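# Stand the dark blue book in the caddy's right compartment

## Task

Put the dark blue book into the black caddy's right-hand compartment (right as seen from the robot's side, facing the caddy), standing upright on one of its edges, then release it so it stays that way without the robot.

## Robot and tools

ROBOT. Two arms sit on a table: left_arm carries a left hand, right_arm a right hand (mirror images). Bases in the scene frame: left_arm at (-0.017, +0.230, +0.016) m, right_arm at (+0.004, -0.301, +0.031) m, both facing +x. A camera stand is fixed behind the arms.

FRAME. The scene frame has its origin at table-top height, halfway between the nominal bases; +x points out over the table, +z up, and left_arm is on the +y side. Image left/right does not match arm names. Since the robot faces +x, its right-hand side is -y. All positions, targets and offset axes use this frame; rotations turn about the hand target's own position.

HAND POINT. Each hand has a reference point 0.05 m in front of the palm and 0.15 m from the wrist face along the fingers. Its +z runs along straight fingers, +y out of the palm, +x across the palm away from the thumb on the right hand (toward the thumb on the left hand). Straight fingers reach 0.06-0.07 m past the point and lie 0.06 m behind it (-y). A wrist bracket on the little-finger side can collide with things. Reported positions can be off by a few cm, and arms often rest 1-3 cm (up to 5 cm) short of or below the commanded pose, mostly low, without any contact.

ROW LAYOUT. Every motion command is a row of 28 numbers, each in [-1, 1], always covering both arms: left dx, dy, dz, rx, ry, rz; left little, ring, middle, index, thumb_bend, thumb_turn, force_limit, speed; then the same 14 for the right arm. dx..rz are an OFFSET (not a pose) from that arm's current Hand target at the start of the action or call, along scene axes; 1.0 = 0.6 m or 180 degrees; rx, ry, rz form one rotation vector. Every row in one call counts from the same start, not from the prior row, so resending an offset moves further. Six zeros re-request the current Hand target. Orientation requests are clipped to within 40 degrees of the measured orientation each step.

HAND NUMBERS. Finger and thumb values are absolute targets: -1 open/straight, +1 closed; thumb_turn -1 beside the palm, +1 opposite the fingers. force_limit maps -1..+1 to about 0..10 N at the fingertip (0..15 N for the two thumb motors). speed rises linearly to full at +0.48 (full travel 0.49 s). There is no 'no change' value: to keep a hand as is, resend the eight numbers last executed for it; before any were sent, use its hand_measured six values plus hand_force_limit and hand_speed. With the thumb turned in, the hand grips objects about 0.035-0.065 m thick. For a gentle grip close at speed -0.94 or lower. A motor only starts when its target changes by at least 0.002. To squeeze harder, raise force_limit and send a more closed target; to loosen, send a more open one.

TOOLS.
execute_actions(actions, cameras): actions is a list of actions; each action is up to 15 rows, one per 1/30 s step; a shorter action repeats its last row. Images return only if actions is empty or cameras names them ("all", or cam_head_left, cam_head_right, cam_high).
move(target, speed, blend, blocking, cameras): target is one 28-number row or a list of up to 15 rows, all offsets from the same Hand targets. speed in m/s, 0.002 to 4.3, default 0.25 (turn rate twice that in rad/s); one value or one per target. blend in m rounds corners between listed targets; 0 stops at each. Paths are straight, do not avoid obstacles or the other arm, are capped at 10 s, and faster moves stray and hit harder. Avoid paths passing near an arm's own base. blocking=false returns after about 0.5 s while the move continues.
wait(seconds 0-10, cameras): lets the scene run holding the last commands.
stop(cameras): brakes a running move.
zoom_image(camera, region [x0,y0,x1,y1] pixels, max 504x504): closer view of a camera's newest image (images are 896x504).
show_instructions(): shows reference pages.
finished_scene(scene): ends the current scene, given its number; irreversible.

RESULTS. Each result gives per arm end_effector_position (m), end_effector_quat_wxyz, Hand target (the base for the next offsets), joint data, and per hand hand_measured, hand_stopped_by (moving, target, force, stalled, fault), hand_load_n (positive when the finger is pushed open; a drop to about 0 means the grip is lost), hand_force_limit, hand_speed. Joint velocities may say 'within noise'. Joint torques include gravity and are noisy. A move adds a 'move:' line: done, off_target, moving, held or fault, plus limits such as paced or held. MOTOR HOT appears at 85 °C; at 100 °C an arm drops for 30-60 s (OVER-TEMPERATURE FAULT). Holding loads, stretching out, or pushing at unreachable poses heats motors.

AVOID. Do not drop the book, release it while it moves, let anything fall off the table, slam or hit fixed or heavy things, push hard, overload fingers, or let the hands touch or grip each other (that can end the scene). An arm blocked by something keeps pressing; command a target back past its hand point to relieve it. Loose objects may get brief random nudges. The book must stand upright on its own in the right compartment before finished_scene.

Each tool is called after "Request:" as name(argument=value, ...) on one line, values as JSON.

Reference images:

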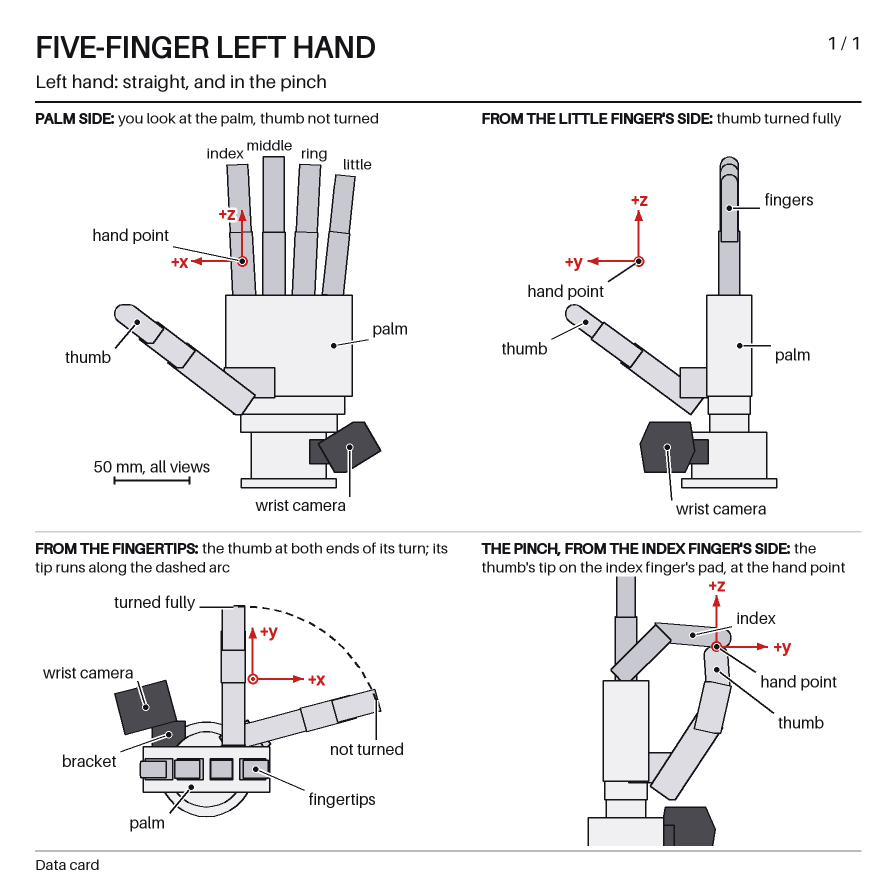

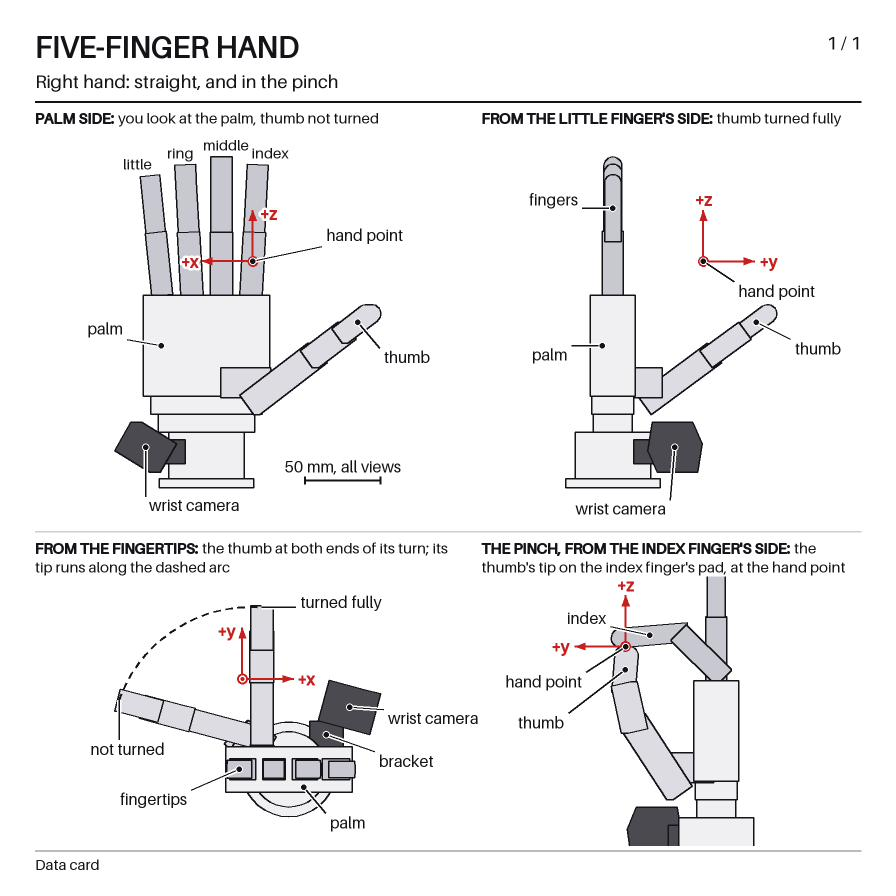

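## Session

Request:
execute_actions(actions=[])

Request:
zoom_image(camera="cam_high", region=[560, 80, 760, 320])

Request:
zoom_image(camera="cam_high", region=[400, 80, 640, 360])

Scene clock: 0.00 s.
left_arm: end_effector_position=(+0.7626, +0.0415, +0.3743) hand_measured=(-1.000, -1.000, -1.000, -1.000, -1.000, -1.000) hand_load_n=(+0.0, +0.0, +0.0, +0.0, +0.0, +0.0) hand_stopped_by=(target, target, target, target, target, target) hand_force_limit=0.00 hand_speed=-0.80 end_effector_quat_wxyz=(+0.675, -0.322, +0.634, -0.196) | right_arm: end_effector_position=(+0.5193, -0.3136, +0.2945) hand_measured=(-1.000, -1.000, -1.000, -1.000, -1.000, -1.000) hand_load_n=(+0.0, +0.0, +0.0, +0.0, +0.0, +0.0) hand_stopped_by=(target, target, target, target, target, target) hand_force_limit=0.00 hand_speed=-0.80 end_effector_quat_wxyz=(+0.105, -0.606, +0.744, -0.261)
Joint positions: left_arm=[-0.388 1.848 1.713 0.121 -0.581 0.812] | right_arm=[0.003 1.465 1.499 -1.094 0.265 0.137]
Joint velocities: within noise
Joint torques (N m): no reading
Heat: left arm: hottest elbow 31 °C; right arm: hottest elbow 30 °C.
Hand target: left_arm +0.7655, +0.0403, +0.3936; +0.683, -0.323, +0.622, -0.205 | right_arm +0.5269, -0.3136, +0.3103; +0.119, -0.602, +0.742, -0.272

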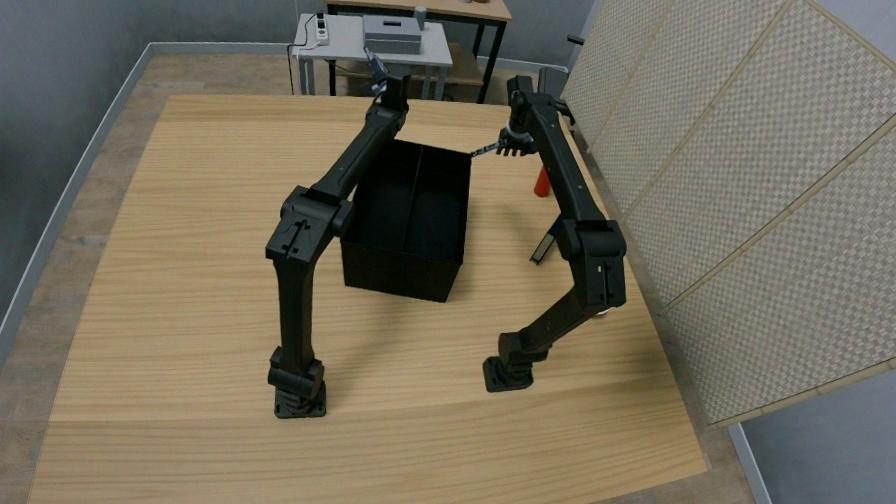

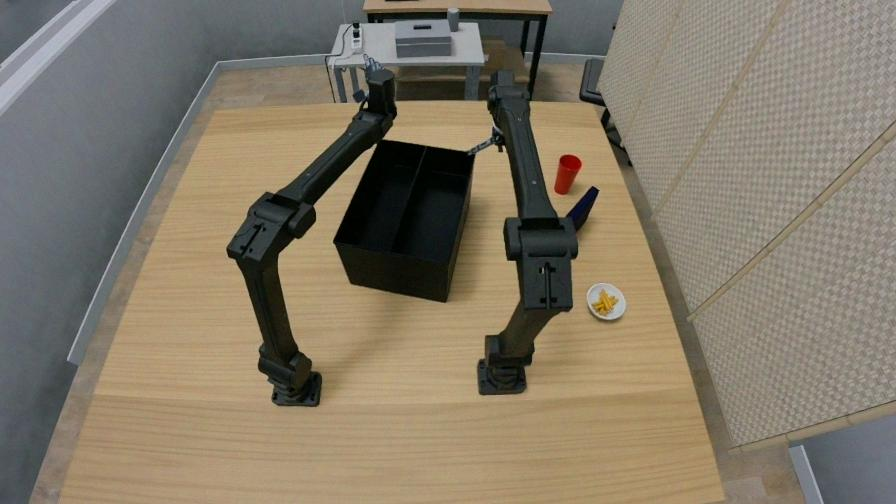

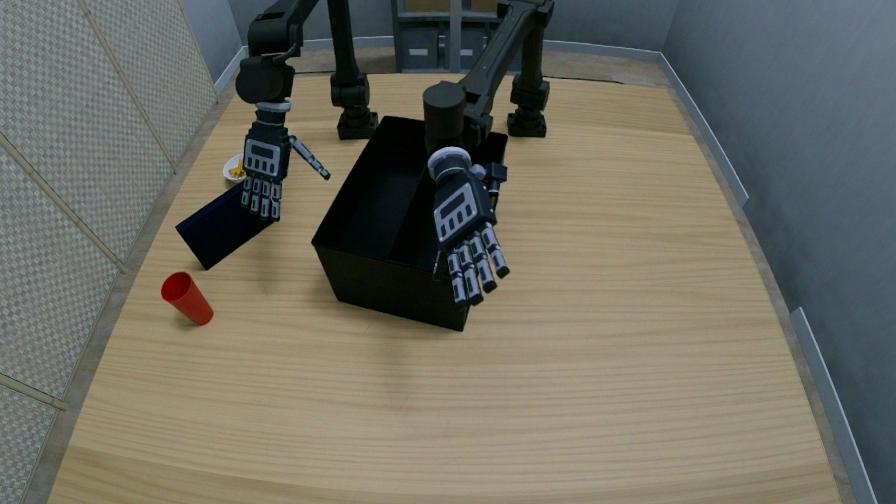

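Scaled by 2.100 from the camera's 896x504 image, which has a finer 1280x720 frame.

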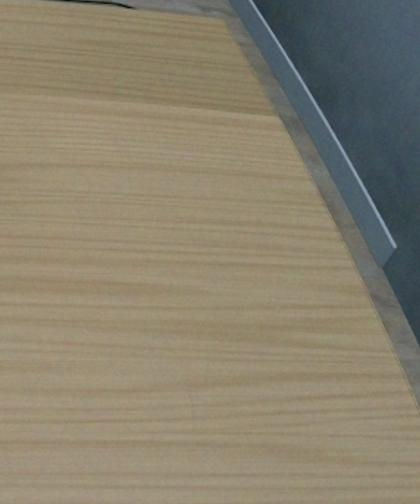

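Scaled by 1.800 from the camera's 896x504 image, which has a finer 1280x720 frame.

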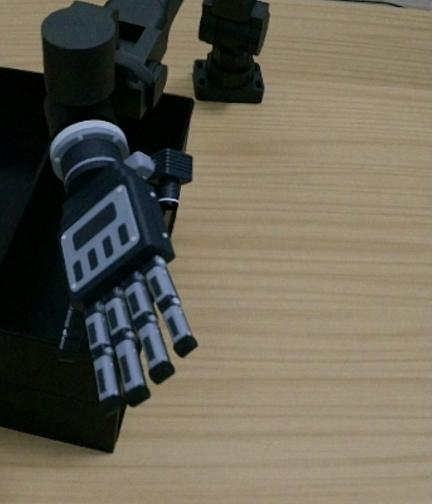

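Request:
zoom_image(camera="cam_high", region=[140, 120, 320, 340])

Request:
zoom_image(camera="cam_head_left", region=[500, 150, 640, 330])

Request:
zoom_image(camera="cam_head_right", region=[500, 130, 640, 330])

Request:
zoom_image(camera="cam_high", region=[300, 100, 520, 340])

Request:
zoom_image(camera="cam_head_left", region=[320, 100, 500, 320])

Scaled by 2.291 from the camera's 896x504 image, which has a finer 1280x720 frame.

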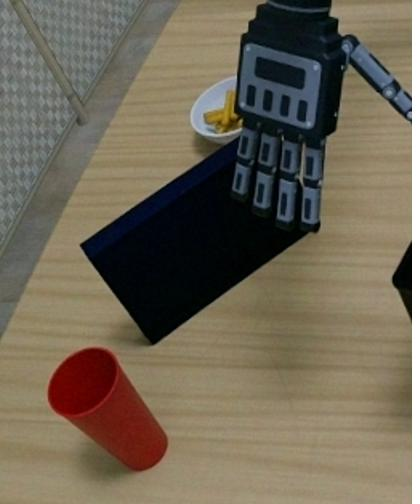

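Scaled by 2.800 from the camera's 896x504 image, which has a finer 1280x720 frame.

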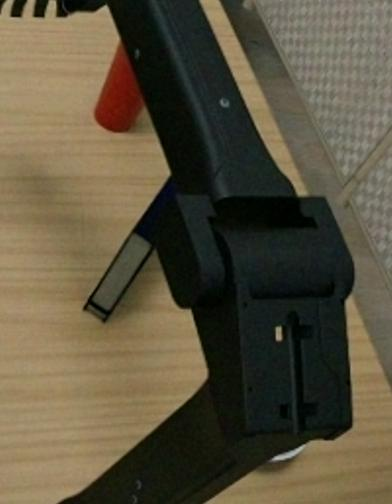

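Scaled by 2.520 from the camera's 896x504 image, which has a finer 1280x720 frame.

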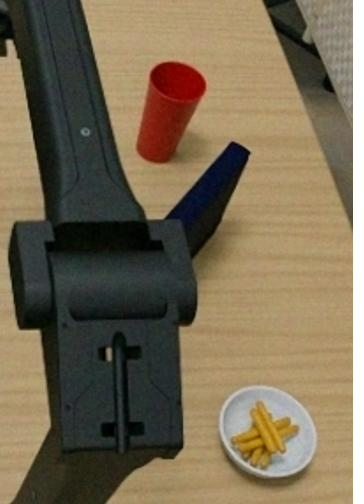

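Scaled by 2.100 from the camera's 896x504 image, which has a finer 1280x720 frame.

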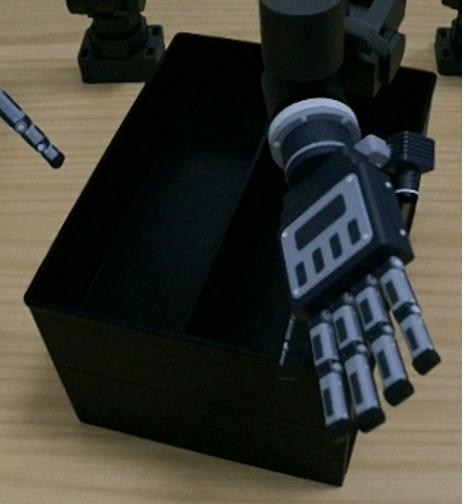

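Scaled by 2.291 from the camera's 896x504 image, which has a finer 1280x720 frame.

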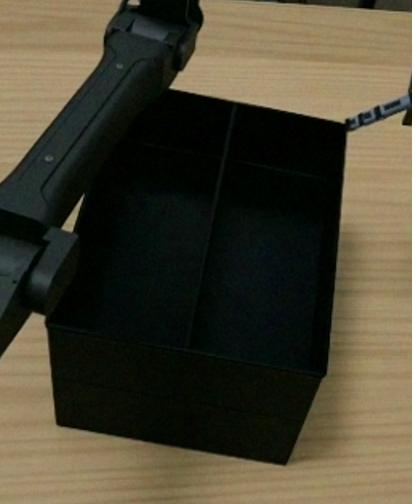

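Request:
move(target=[-0.4425,0.6,0,0,0,0,-1,-1,-1,-1,-1,-1,0,-0.8,-0.143,-0.402,-0.084,-0.0065,0.2,0.3143,-1,-1,-1,-1,-1,1,0,0.4], speed=0.25, cameras=["all"])

Request:
zoom_image(camera="cam_high", region=[140, 100, 320, 300])

Request:
zoom_image(camera="cam_head_left", region=[500, 130, 660, 330])

Request:
zoom_image(camera="cam_head_right", region=[500, 130, 660, 330])

Scene clock: 6.03 s.
left_arm: end_effector_position=(+0.5040, +0.3985, +0.3956) hand_measured=(-1.000, -1.000, -1.000, -1.000, -1.000, -1.000) hand_load_n=(+0.0, +0.0, +0.0, +0.0, +0.0, +0.0) hand_stopped_by=(target, target, target, target, target, target) hand_force_limit=0.00 hand_speed=-0.80 end_effector_quat_wxyz=(+0.686, -0.317, +0.622, -0.204) | right_arm: end_effector_position=(+0.4298, -0.5460, +0.2507) hand_measured=(-1.000, -1.000, -1.000, -1.000, -1.000, +1.000) hand_load_n=(+0.0, +0.0, +0.0, +0.0, +0.0, +0.0) hand_stopped_by=(target, target, target, target, target, target) hand_force_limit=0.00 hand_speed=0.40 end_effector_quat_wxyz=(-0.001, +0.927, -0.375, -0.012)
Joint positions: left_arm=[0.328 1.069 0.914 0.179 0.14 0.808] | right_arm=[-0.426 1.769 1.763 -1.589 -0.001 -1.227]
Joint torques (N m): left_arm=[1.2 -7.88 8.76 1.63 0.17 -0.01] | right_arm=[1.14 -13.98 13.53 -0.49 0.04 -0.11]
Heat: left arm: hottest elbow 32 °C; right arm: hottest elbow 31 °C.
Hand target: left_arm +0.5001, +0.4003, +0.3935; +0.683, -0.323, +0.622, -0.205 | right_arm +0.4411, -0.5546, +0.2598; +0.000, +0.929, -0.370, +0.000
Off the commanded pose: left_arm 0.005 m, 1 deg | right_arm 0.017 m, 1 deg.
move: off_target (right_arm)

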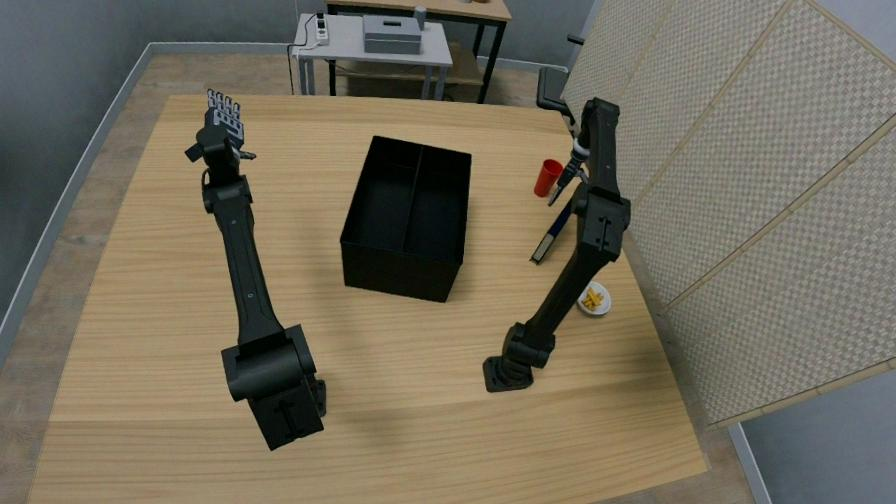

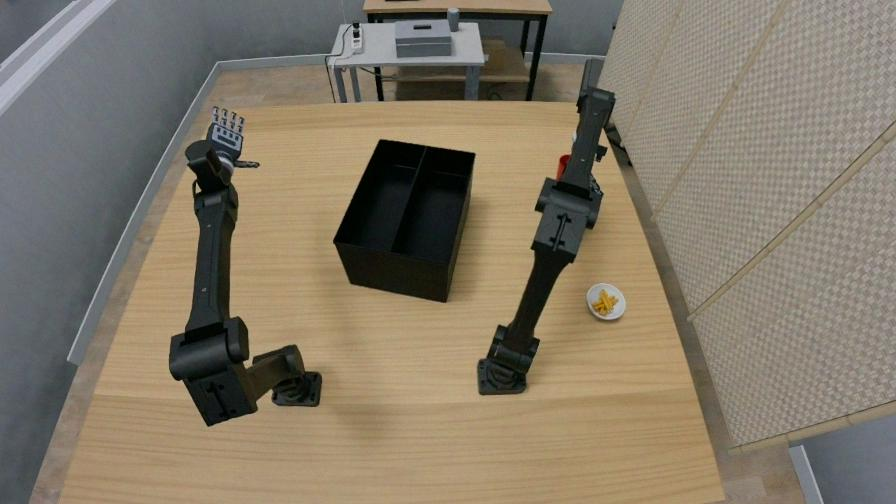

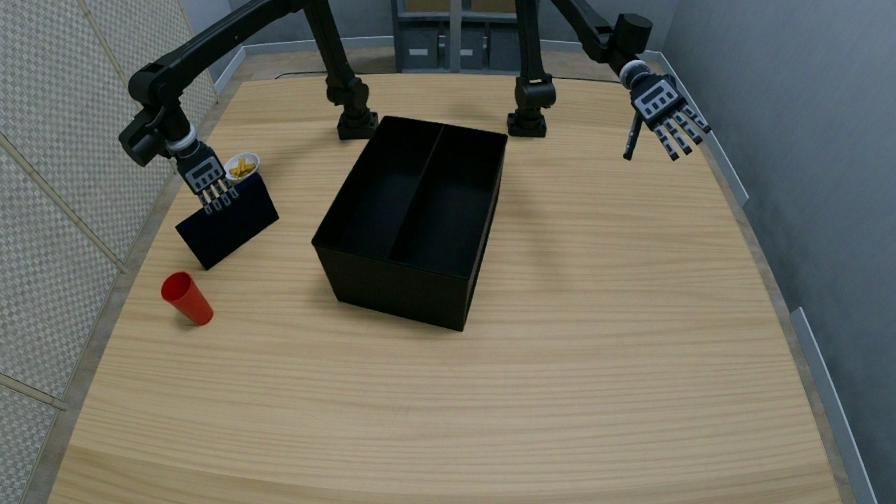

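Scaled by 2.520 from the camera's 896x504 image, which has a finer 1280x720 frame.

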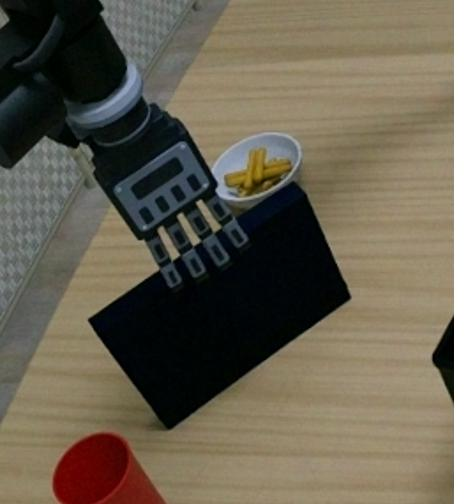

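Scaled by 2.520 from the camera's 896x504 image, which has a finer 1280x720 frame.

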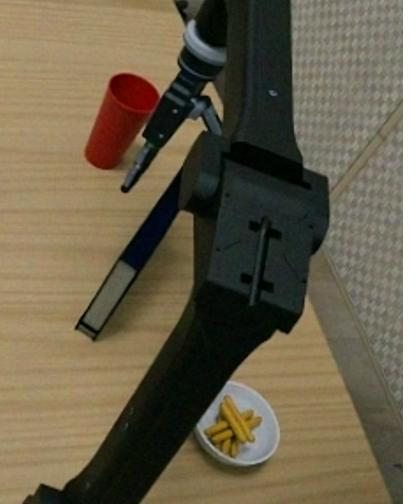

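Scaled by 2.520 from the camera's 896x504 image, which has a finer 1280x720 frame.

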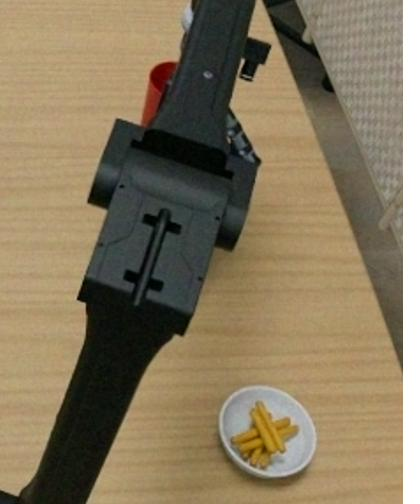

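Request:
move(target=[0,0,0,0,0,0,-1,-1,-1,-1,-1,-1,0,-0.8,0.018,-0.017,-0.19,0,0,0,-1,-1,-1,-1,-1,1,0,0.4], speed=0.12, cameras=["cam_head_left","cam_high"])

Request:
zoom_image(camera="cam_high", region=[160, 120, 300, 280])

Request:
zoom_image(camera="cam_head_left", region=[510, 160, 630, 280])

Scene clock: 8.97 s.
left_arm: end_effector_position=(+0.5040, +0.3985, +0.3956) hand_measured=(-1.000, -1.000, -1.000, -1.000, -1.000, -1.000) hand_load_n=(+0.0, +0.0, +0.0, +0.0, +0.0, +0.0) hand_stopped_by=(target, target, target, target, target, target) hand_force_limit=0.00 hand_speed=-0.80 end_effector_quat_wxyz=(+0.686, -0.317, +0.622, -0.204) | right_arm: end_effector_position=(+0.4496, -0.5583, +0.1521) hand_measured=(-1.000, -1.000, -1.000, -1.000, -1.000, +1.000) hand_load_n=(+0.0, +0.0, +0.0, +0.0, +0.0, +0.0) hand_stopped_by=(target, target, target, target, target, target) hand_force_limit=0.00 hand_speed=0.40 end_effector_quat_wxyz=(-0.001, +0.928, -0.373, +0.000)
Joint positions: left_arm=[0.328 1.069 0.914 0.179 0.14 0.808] | right_arm=[-0.431 1.845 1.614 -1.34 -0.001 -1.237]
Joint torques (N m): left_arm=[1.2 -7.94 8.8 1.65 0.16 -0.01] | right_arm=[0.85 -15.21 9.47 0.44 0.03 -0.11]
Heat: left arm: hottest elbow 33 °C; right arm: hottest elbow 31 °C.
Hand target: left_arm +0.5001, +0.4003, +0.3935; +0.683, -0.323, +0.622, -0.205 | right_arm +0.4520, -0.5650, +0.1460; +0.000, +0.929, -0.370, +0.000
Off the commanded pose: left_arm 0.005 m, 1 deg | right_arm 0.009 m, 0 deg.
move: done
Images, in order (width x height): cam_head_left 896x504, cam_high 896x504.

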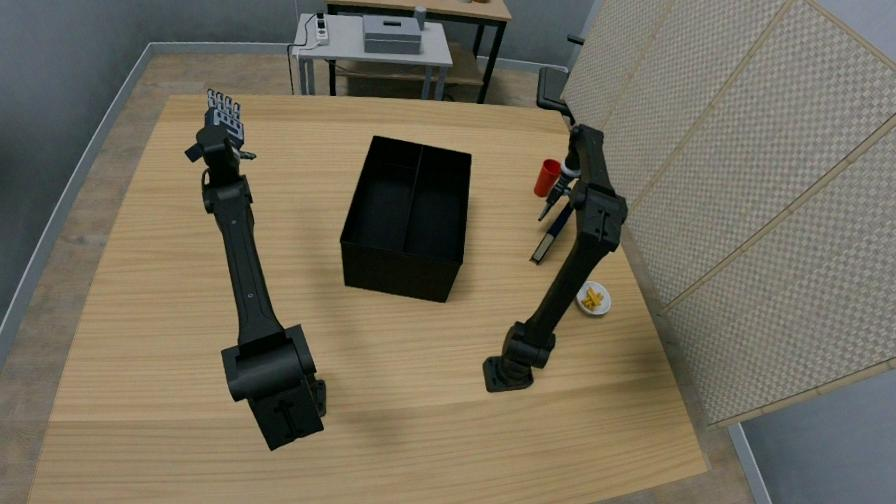

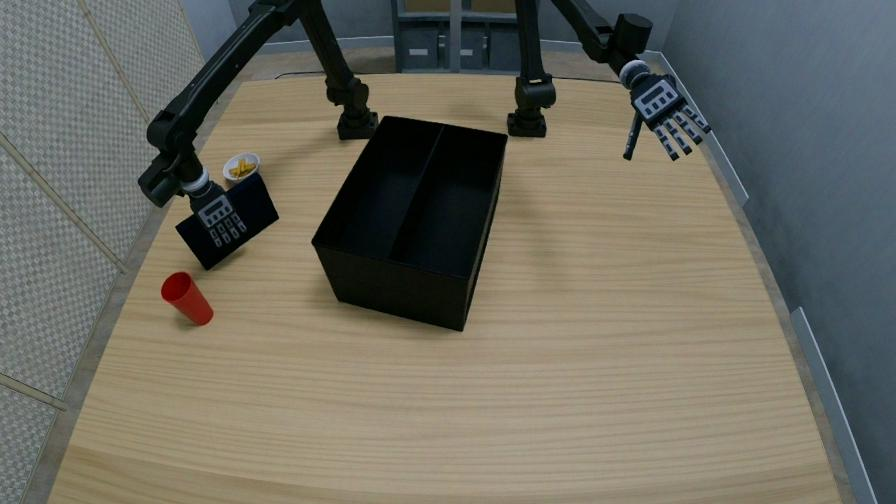

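Scaled by 3.150 from the camera's 896x504 image, which has a finer 1280x720 frame.

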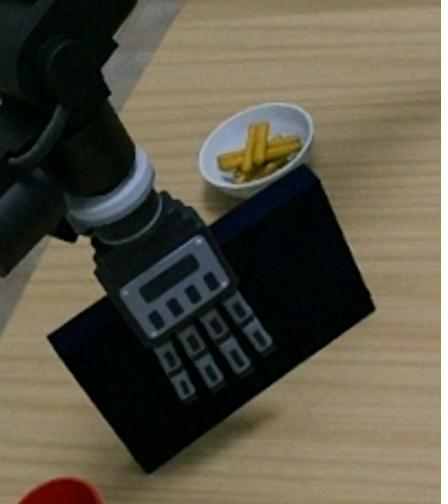

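Scaled by 4.200 from the camera's 896x504 image, which has a finer 1280x720 frame.

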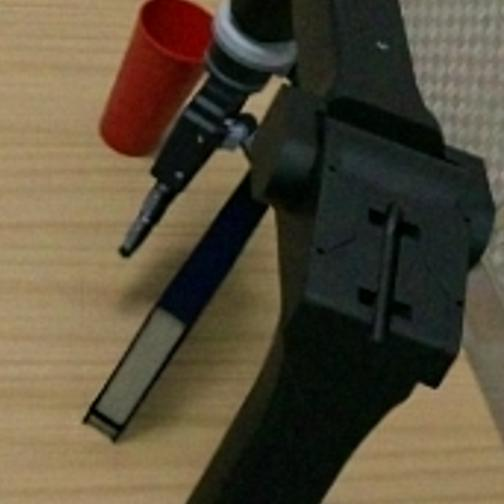

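Request:
move(target=[0,0,0,0,0,0,-1,-1,-1,-1,-1,-1,0,-0.8,0,0,-0.06,0,0,0,-1,-1,-1,-1,-1,1,0,0.4], speed=0.1, cameras=["cam_head_left","cam_high"])

Request:
zoom_image(camera="cam_high", region=[160, 120, 300, 280])

Request:
zoom_image(camera="cam_head_left", region=[510, 160, 630, 280])

Scene clock: 11.03 s.
left_arm: end_effector_position=(+0.5040, +0.3985, +0.3956) hand_measured=(-1.000, -1.000, -1.000, -1.000, -1.000, -1.000) hand_load_n=(+0.0, +0.0, +0.0, +0.0, +0.0, +0.0) hand_stopped_by=(target, target, target, target, target, target) hand_force_limit=0.00 hand_speed=-0.80 end_effector_quat_wxyz=(+0.686, -0.317, +0.622, -0.204) | right_arm: end_effector_position=(+0.4498, -0.5589, +0.1181) hand_measured=(-1.000, -1.000, -1.000, -1.000, -1.000, +1.000) hand_load_n=(+0.0, +0.0, +0.0, +0.0, +0.0, +0.0) hand_stopped_by=(target, target, target, target, target, target) hand_force_limit=0.00 hand_speed=0.40 end_effector_quat_wxyz=(+0.001, +0.928, -0.373, +0.000)
Joint positions: left_arm=[0.328 1.069 0.914 0.179 0.14 0.808] | right_arm=[-0.431 1.869 1.556 -1.257 0.002 -1.237]
Joint torques (N m): left_arm=[1.03 -7.88 8.84 1.66 0.16 -0.02] | right_arm=[1.08 -14.92 9.13 0.55 -0.05 -0.11]
Heat: left arm: hottest elbow 33 °C; right arm: hottest elbow 31 °C.
Hand target: left_arm +0.5001, +0.4003, +0.3935; +0.683, -0.323, +0.622, -0.205 | right_arm +0.4519, -0.5650, +0.1098; +0.000, +0.929, -0.371, +0.000
Off the commanded pose: left_arm 0.005 m, 1 deg | right_arm 0.010 m, 0 deg.
move: done
Images, in order (width x height): cam_head_left 896x504, cam_high 896x504.

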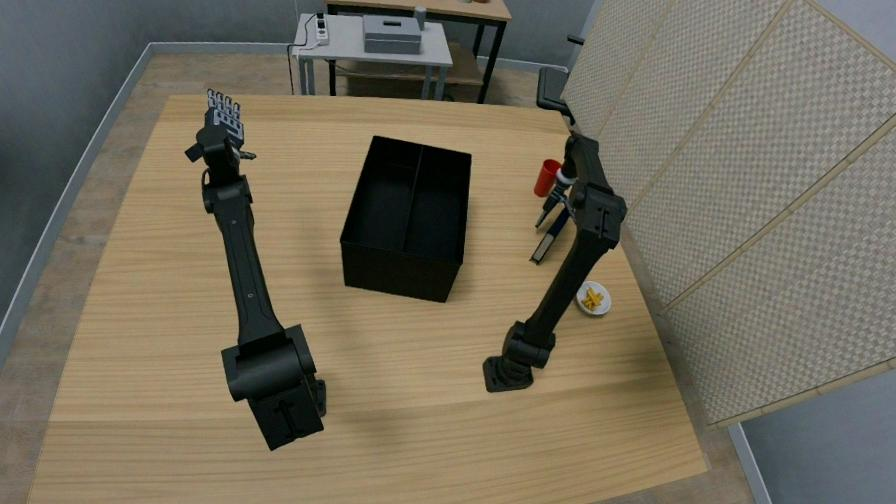

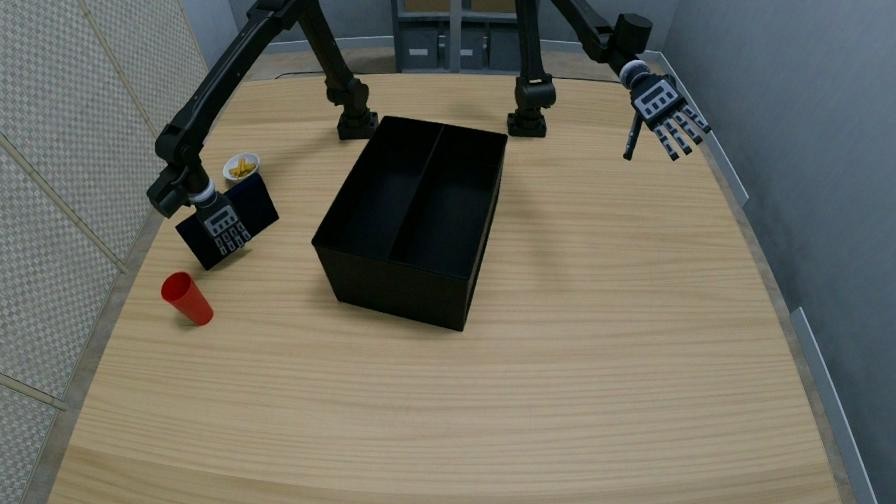

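Scaled by 3.150 from the camera's 896x504 image, which has a finer 1280x720 frame.

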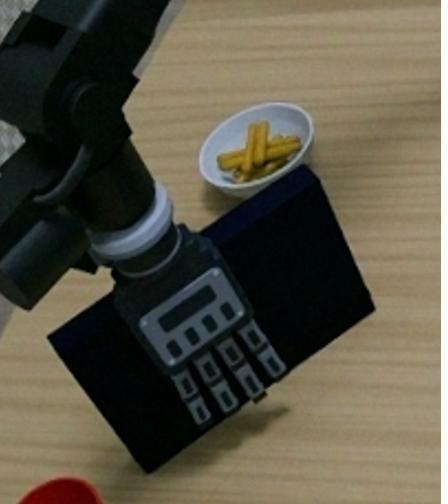

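Scaled by 4.200 from the camera's 896x504 image, which has a finer 1280x720 frame.

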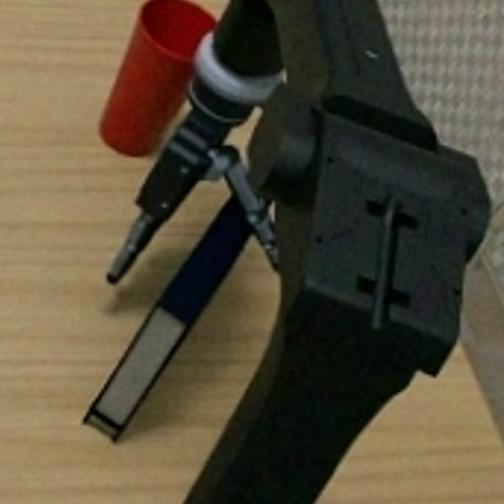

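Request:
move(target=[0,0,0,0,0,0,-1,-1,-1,-1,-1,-1,0,-0.8,-0.0205,-0.0215,0.001,0,0,0,-1,-1,-1,-1,-1,1,0,0.4], speed=0.06, cameras=["cam_head_left","cam_high"])

Request:
zoom_image(camera="cam_high", region=[160, 120, 300, 280])

Request:
zoom_image(camera="cam_head_left", region=[510, 160, 630, 280])

Scene clock: 12.40 s.
left_arm: end_effector_position=(+0.5040, +0.3985, +0.3956) hand_measured=(-1.000, -1.000, -1.000, -1.000, -1.000, -1.000) hand_load_n=(+0.0, +0.0, +0.0, +0.0, +0.0, +0.0) hand_stopped_by=(target, target, target, target, target, target) hand_force_limit=0.00 hand_speed=-0.80 end_effector_quat_wxyz=(+0.686, -0.317, +0.622, -0.204) | right_arm: end_effector_position=(+0.4373, -0.5735, +0.1124) hand_measured=(-1.000, -1.000, -1.000, -1.000, -1.000, +1.000) hand_load_n=(+0.0, +0.0, +0.0, +0.0, +0.0, +0.0) hand_stopped_by=(target, target, target, target, target, target) hand_force_limit=0.00 hand_speed=0.40 end_effector_quat_wxyz=(+0.000, +0.927, -0.375, -0.005)
Joint positions: left_arm=[0.328 1.069 0.914 0.179 0.14 0.808] | right_arm=[-0.465 1.869 1.539 -1.25 0.002 -1.266]
Joint torques (N m): left_arm=[1.26 -7.94 8.79 1.63 0.16 0] | right_arm=[0.85 -16.15 8.96 0.43 -0.05 -0.11]
Heat: left arm: hottest elbow 33 °C; right arm: hottest elbow 31 °C.
Hand target: left_arm +0.5001, +0.4003, +0.3935; +0.683, -0.323, +0.622, -0.205 | right_arm +0.4395, -0.5779, +0.1104; +0.000, +0.929, -0.370, +0.000
Off the commanded pose: left_arm 0.005 m, 1 deg | right_arm 0.005 m, 1 deg.
move: done
Images, in order (width x height): cam_head_left 896x504, cam_high 896x504.

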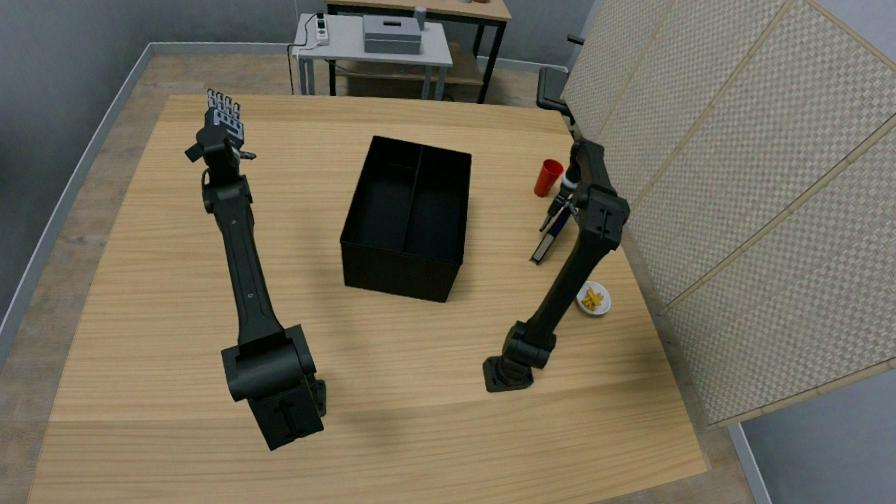

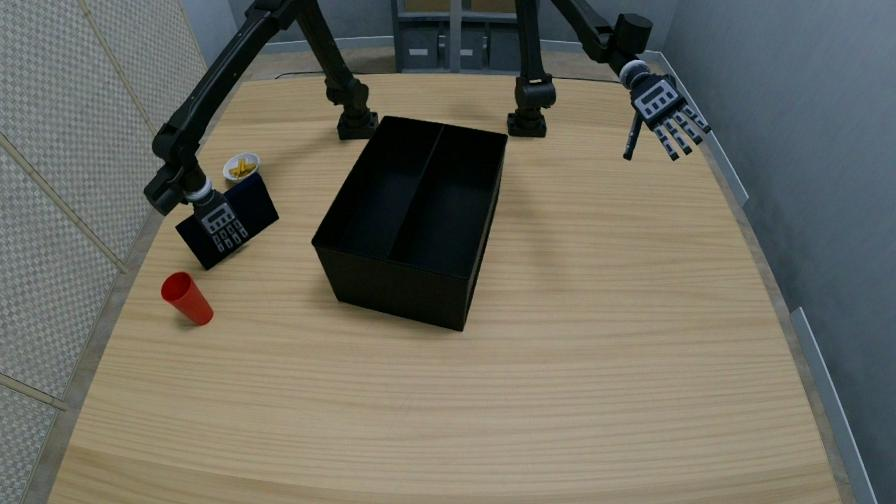

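Scaled by 3.150 from the camera's 896x504 image, which has a finer 1280x720 frame.

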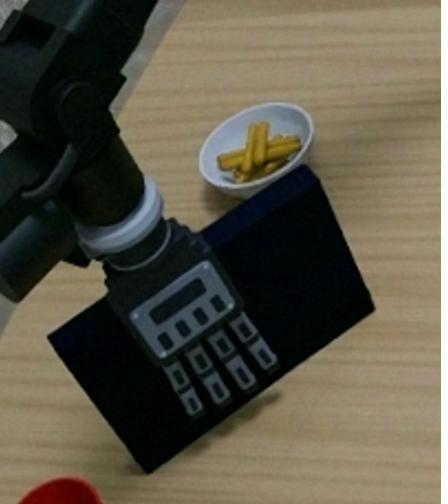

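Scaled by 4.200 from the camera's 896x504 image, which has a finer 1280x720 frame.

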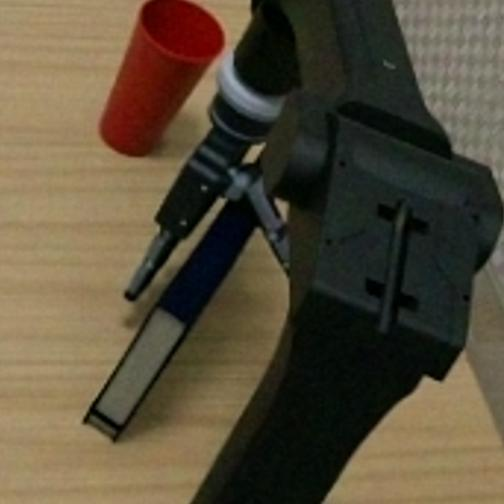

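Request:
move(target=[[0,0,0,0,0,0,-1,-1,-1,-1,-1,-1,0,-0.8,0,0,0,0,0,0,-1,-1,-1,-1,-0.1,1,0.1,0.2],[0,0,0,0,0,0,-1,-1,-1,-1,-1,-1,0,-0.8,0,0,0,0,0,0,-1,-1,-1,-1,0.7,1,0.1,-0.9]], speed=0.1, cameras=["cam_head_left","cam_high"])

Request:
zoom_image(camera="cam_high", region=[160, 120, 300, 280])

Request:
zoom_image(camera="cam_head_left", region=[510, 160, 630, 280])

Scene clock: 15.53 s.
left_arm: end_effector_position=(+0.5040, +0.3985, +0.3956) hand_measured=(-1.000, -1.000, -1.000, -1.000, -1.000, -1.000) hand_load_n=(+0.0, +0.0, +0.0, +0.0, +0.0, +0.0) hand_stopped_by=(target, target, target, target, target, target) hand_force_limit=0.00 hand_speed=-0.80 end_effector_quat_wxyz=(+0.686, -0.317, +0.622, -0.204) | right_arm: end_effector_position=(+0.4365, -0.5771, +0.1164) hand_measured=(-1.000, -1.000, -1.000, -1.000, +0.110, +1.000) hand_load_n=(+0.0, -0.5, +0.0, +0.0, +8.0, +4.5) hand_stopped_by=(target, target, target, target, force, target) hand_force_limit=0.10 hand_speed=-0.90 end_effector_quat_wxyz=(+0.004, +0.930, -0.368, -0.001)
Joint positions: left_arm=[0.328 1.069 0.914 0.179 0.14 0.808] | right_arm=[-0.468 1.862 1.539 -1.25 0.008 -1.284]
Joint torques (N m): left_arm=[1.26 -7.94 8.79 1.65 0.16 0] | right_arm=[1.2 -15.38 8.99 0.5 -0.27 0.08]
Heat: left arm: hottest elbow 33 °C; right arm: hottest elbow 31 °C.
Hand target: left_arm +0.5001, +0.4003, +0.3935; +0.683, -0.323, +0.622, -0.205 | right_arm +0.4396, -0.5779, +0.1104; +0.000, +0.929, -0.371, +0.000
Off the commanded pose: left_arm 0.005 m, 1 deg | right_arm 0.007 m, 1 deg.
move: done
Images, in order (width x height): cam_head_left 896x504, cam_high 896x504.

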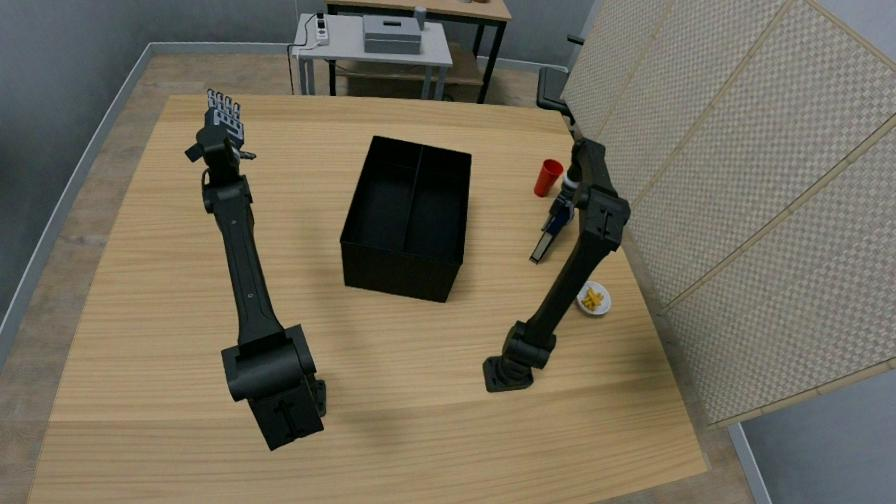

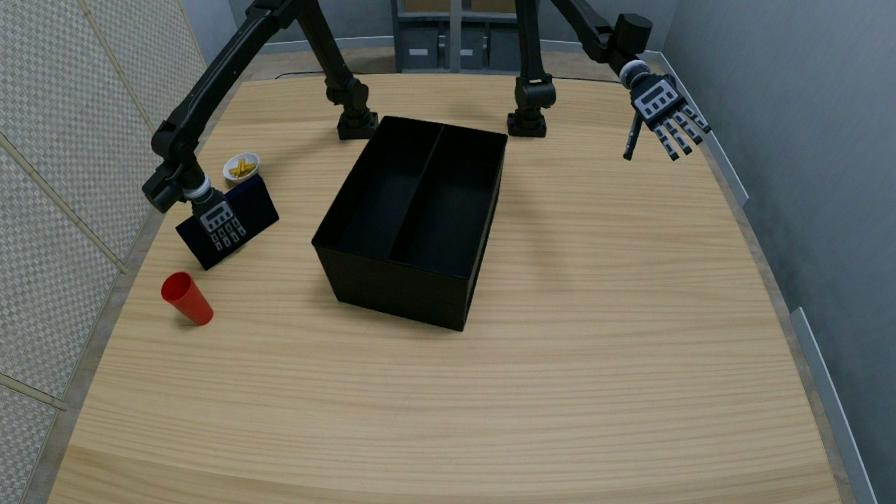

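Scaled by 3.150 from the camera's 896x504 image, which has a finer 1280x720 frame.

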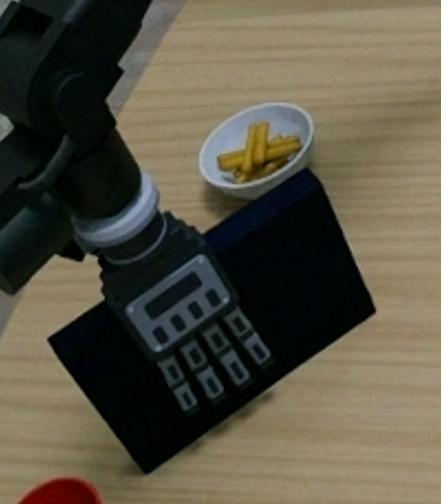

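Scaled by 4.200 from the camera's 896x504 image, which has a finer 1280x720 frame.

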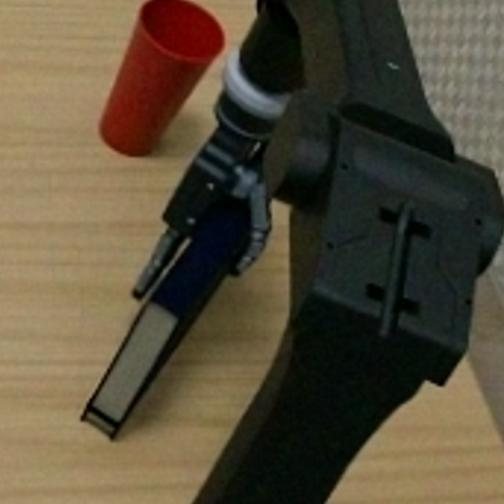

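Request:
move(target=[0,0,0,0,0,0,-1,-1,-1,-1,-1,-1,0,-0.8,0,0,0,0,0,0,-0.5,-0.5,-0.5,-0.5,0.7,1,-0.5,-0.85], speed=0.1, cameras=["cam_head_left","cam_high"])

Request:
zoom_image(camera="cam_high", region=[160, 120, 300, 280])

Request:
zoom_image(camera="cam_head_left", region=[510, 160, 630, 280])

Scene clock: 16.57 s.
left_arm: end_effector_position=(+0.5040, +0.3985, +0.3956) hand_measured=(-1.000, -1.000, -1.000, -1.000, -1.000, -1.000) hand_load_n=(+0.0, +0.0, -0.5, +0.0, +0.0, +0.0) hand_stopped_by=(target, target, target, target, target, target) hand_force_limit=0.00 hand_speed=-0.80 end_effector_quat_wxyz=(+0.686, -0.317, +0.622, -0.204) | right_arm: end_effector_position=(+0.4373, -0.5762, +0.1169) hand_measured=(-0.780, -0.822, -0.850, -0.822, +0.110, +1.000) hand_load_n=(+4.5, +0.0, +0.0, +0.0, +7.0, +2.5) hand_stopped_by=(force, force, force, force, force, target) hand_force_limit=-0.50 hand_speed=-0.85 end_effector_quat_wxyz=(+0.001, +0.930, -0.368, +0.000)
Joint positions: left_arm=[0.328 1.069 0.914 0.179 0.14 0.808] | right_arm=[-0.468 1.86 1.539 -1.25 0.002 -1.284]
Joint torques (N m): left_arm=[1.08 -7.82 8.8 1.66 0.16 -0.01] | right_arm=[1.38 -15.33 8.96 0.49 -0.07 0.08]
Heat: left arm: hottest elbow 33 °C; right arm: hottest elbow 31 °C.
Hand target: left_arm +0.5001, +0.4003, +0.3935; +0.683, -0.323, +0.622, -0.205 | right_arm +0.4395, -0.5779, +0.1105; +0.000, +0.929, -0.371, +0.000
Off the commanded pose: left_arm 0.005 m, 1 deg | right_arm 0.007 m, 0 deg.
move: done
Images, in order (width x height): cam_head_left 896x504, cam_high 896x504.

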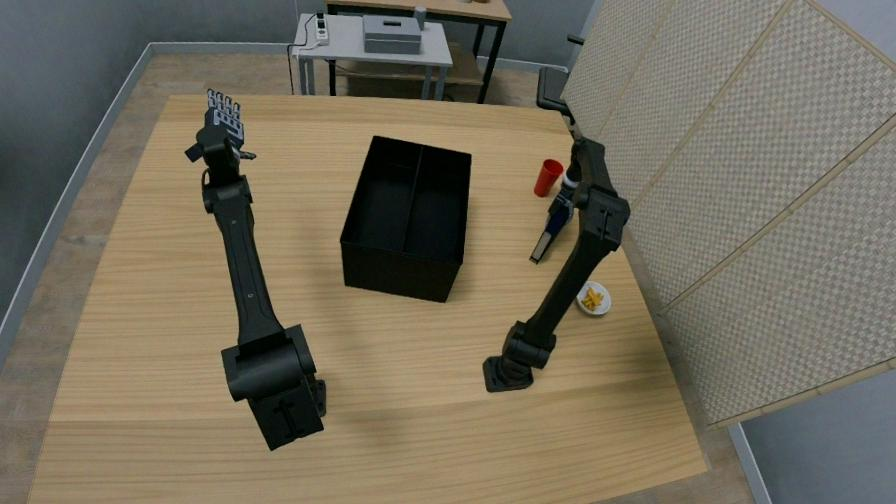

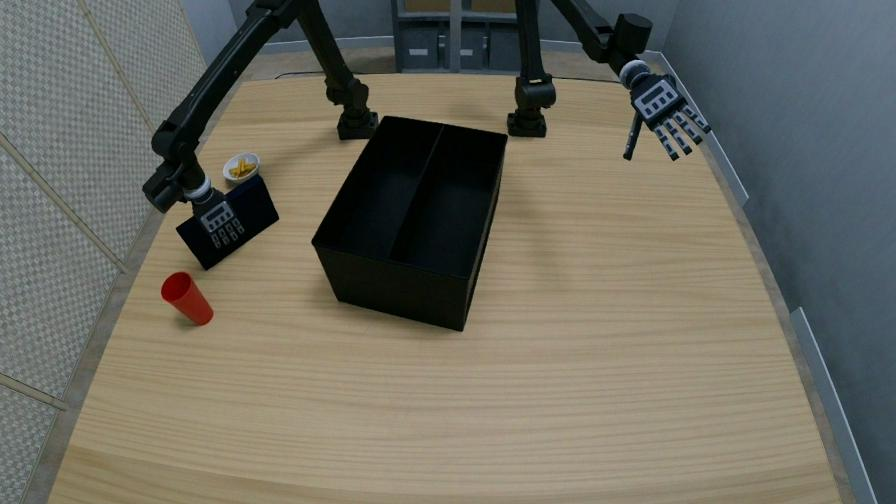

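Scaled by 3.150 from the camera's 896x504 image, which has a finer 1280x720 frame.

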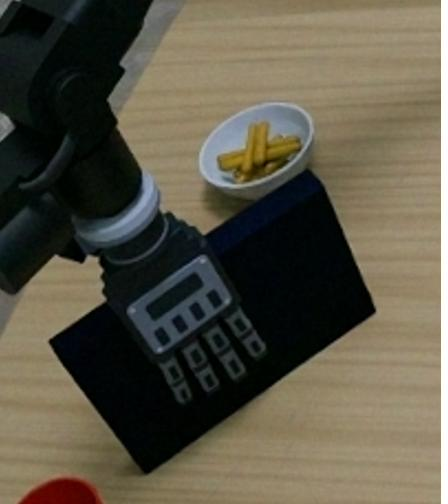

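Scaled by 4.200 from the camera's 896x504 image, which has a finer 1280x720 frame.

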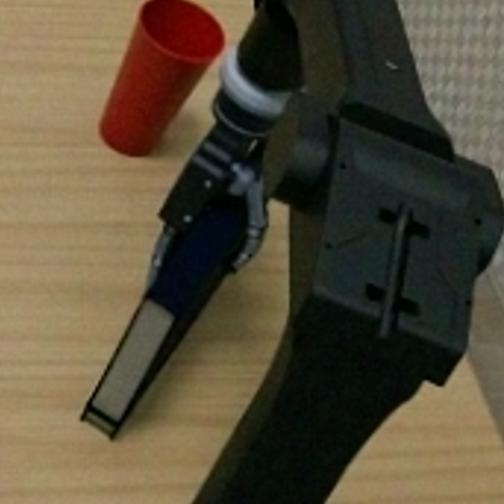

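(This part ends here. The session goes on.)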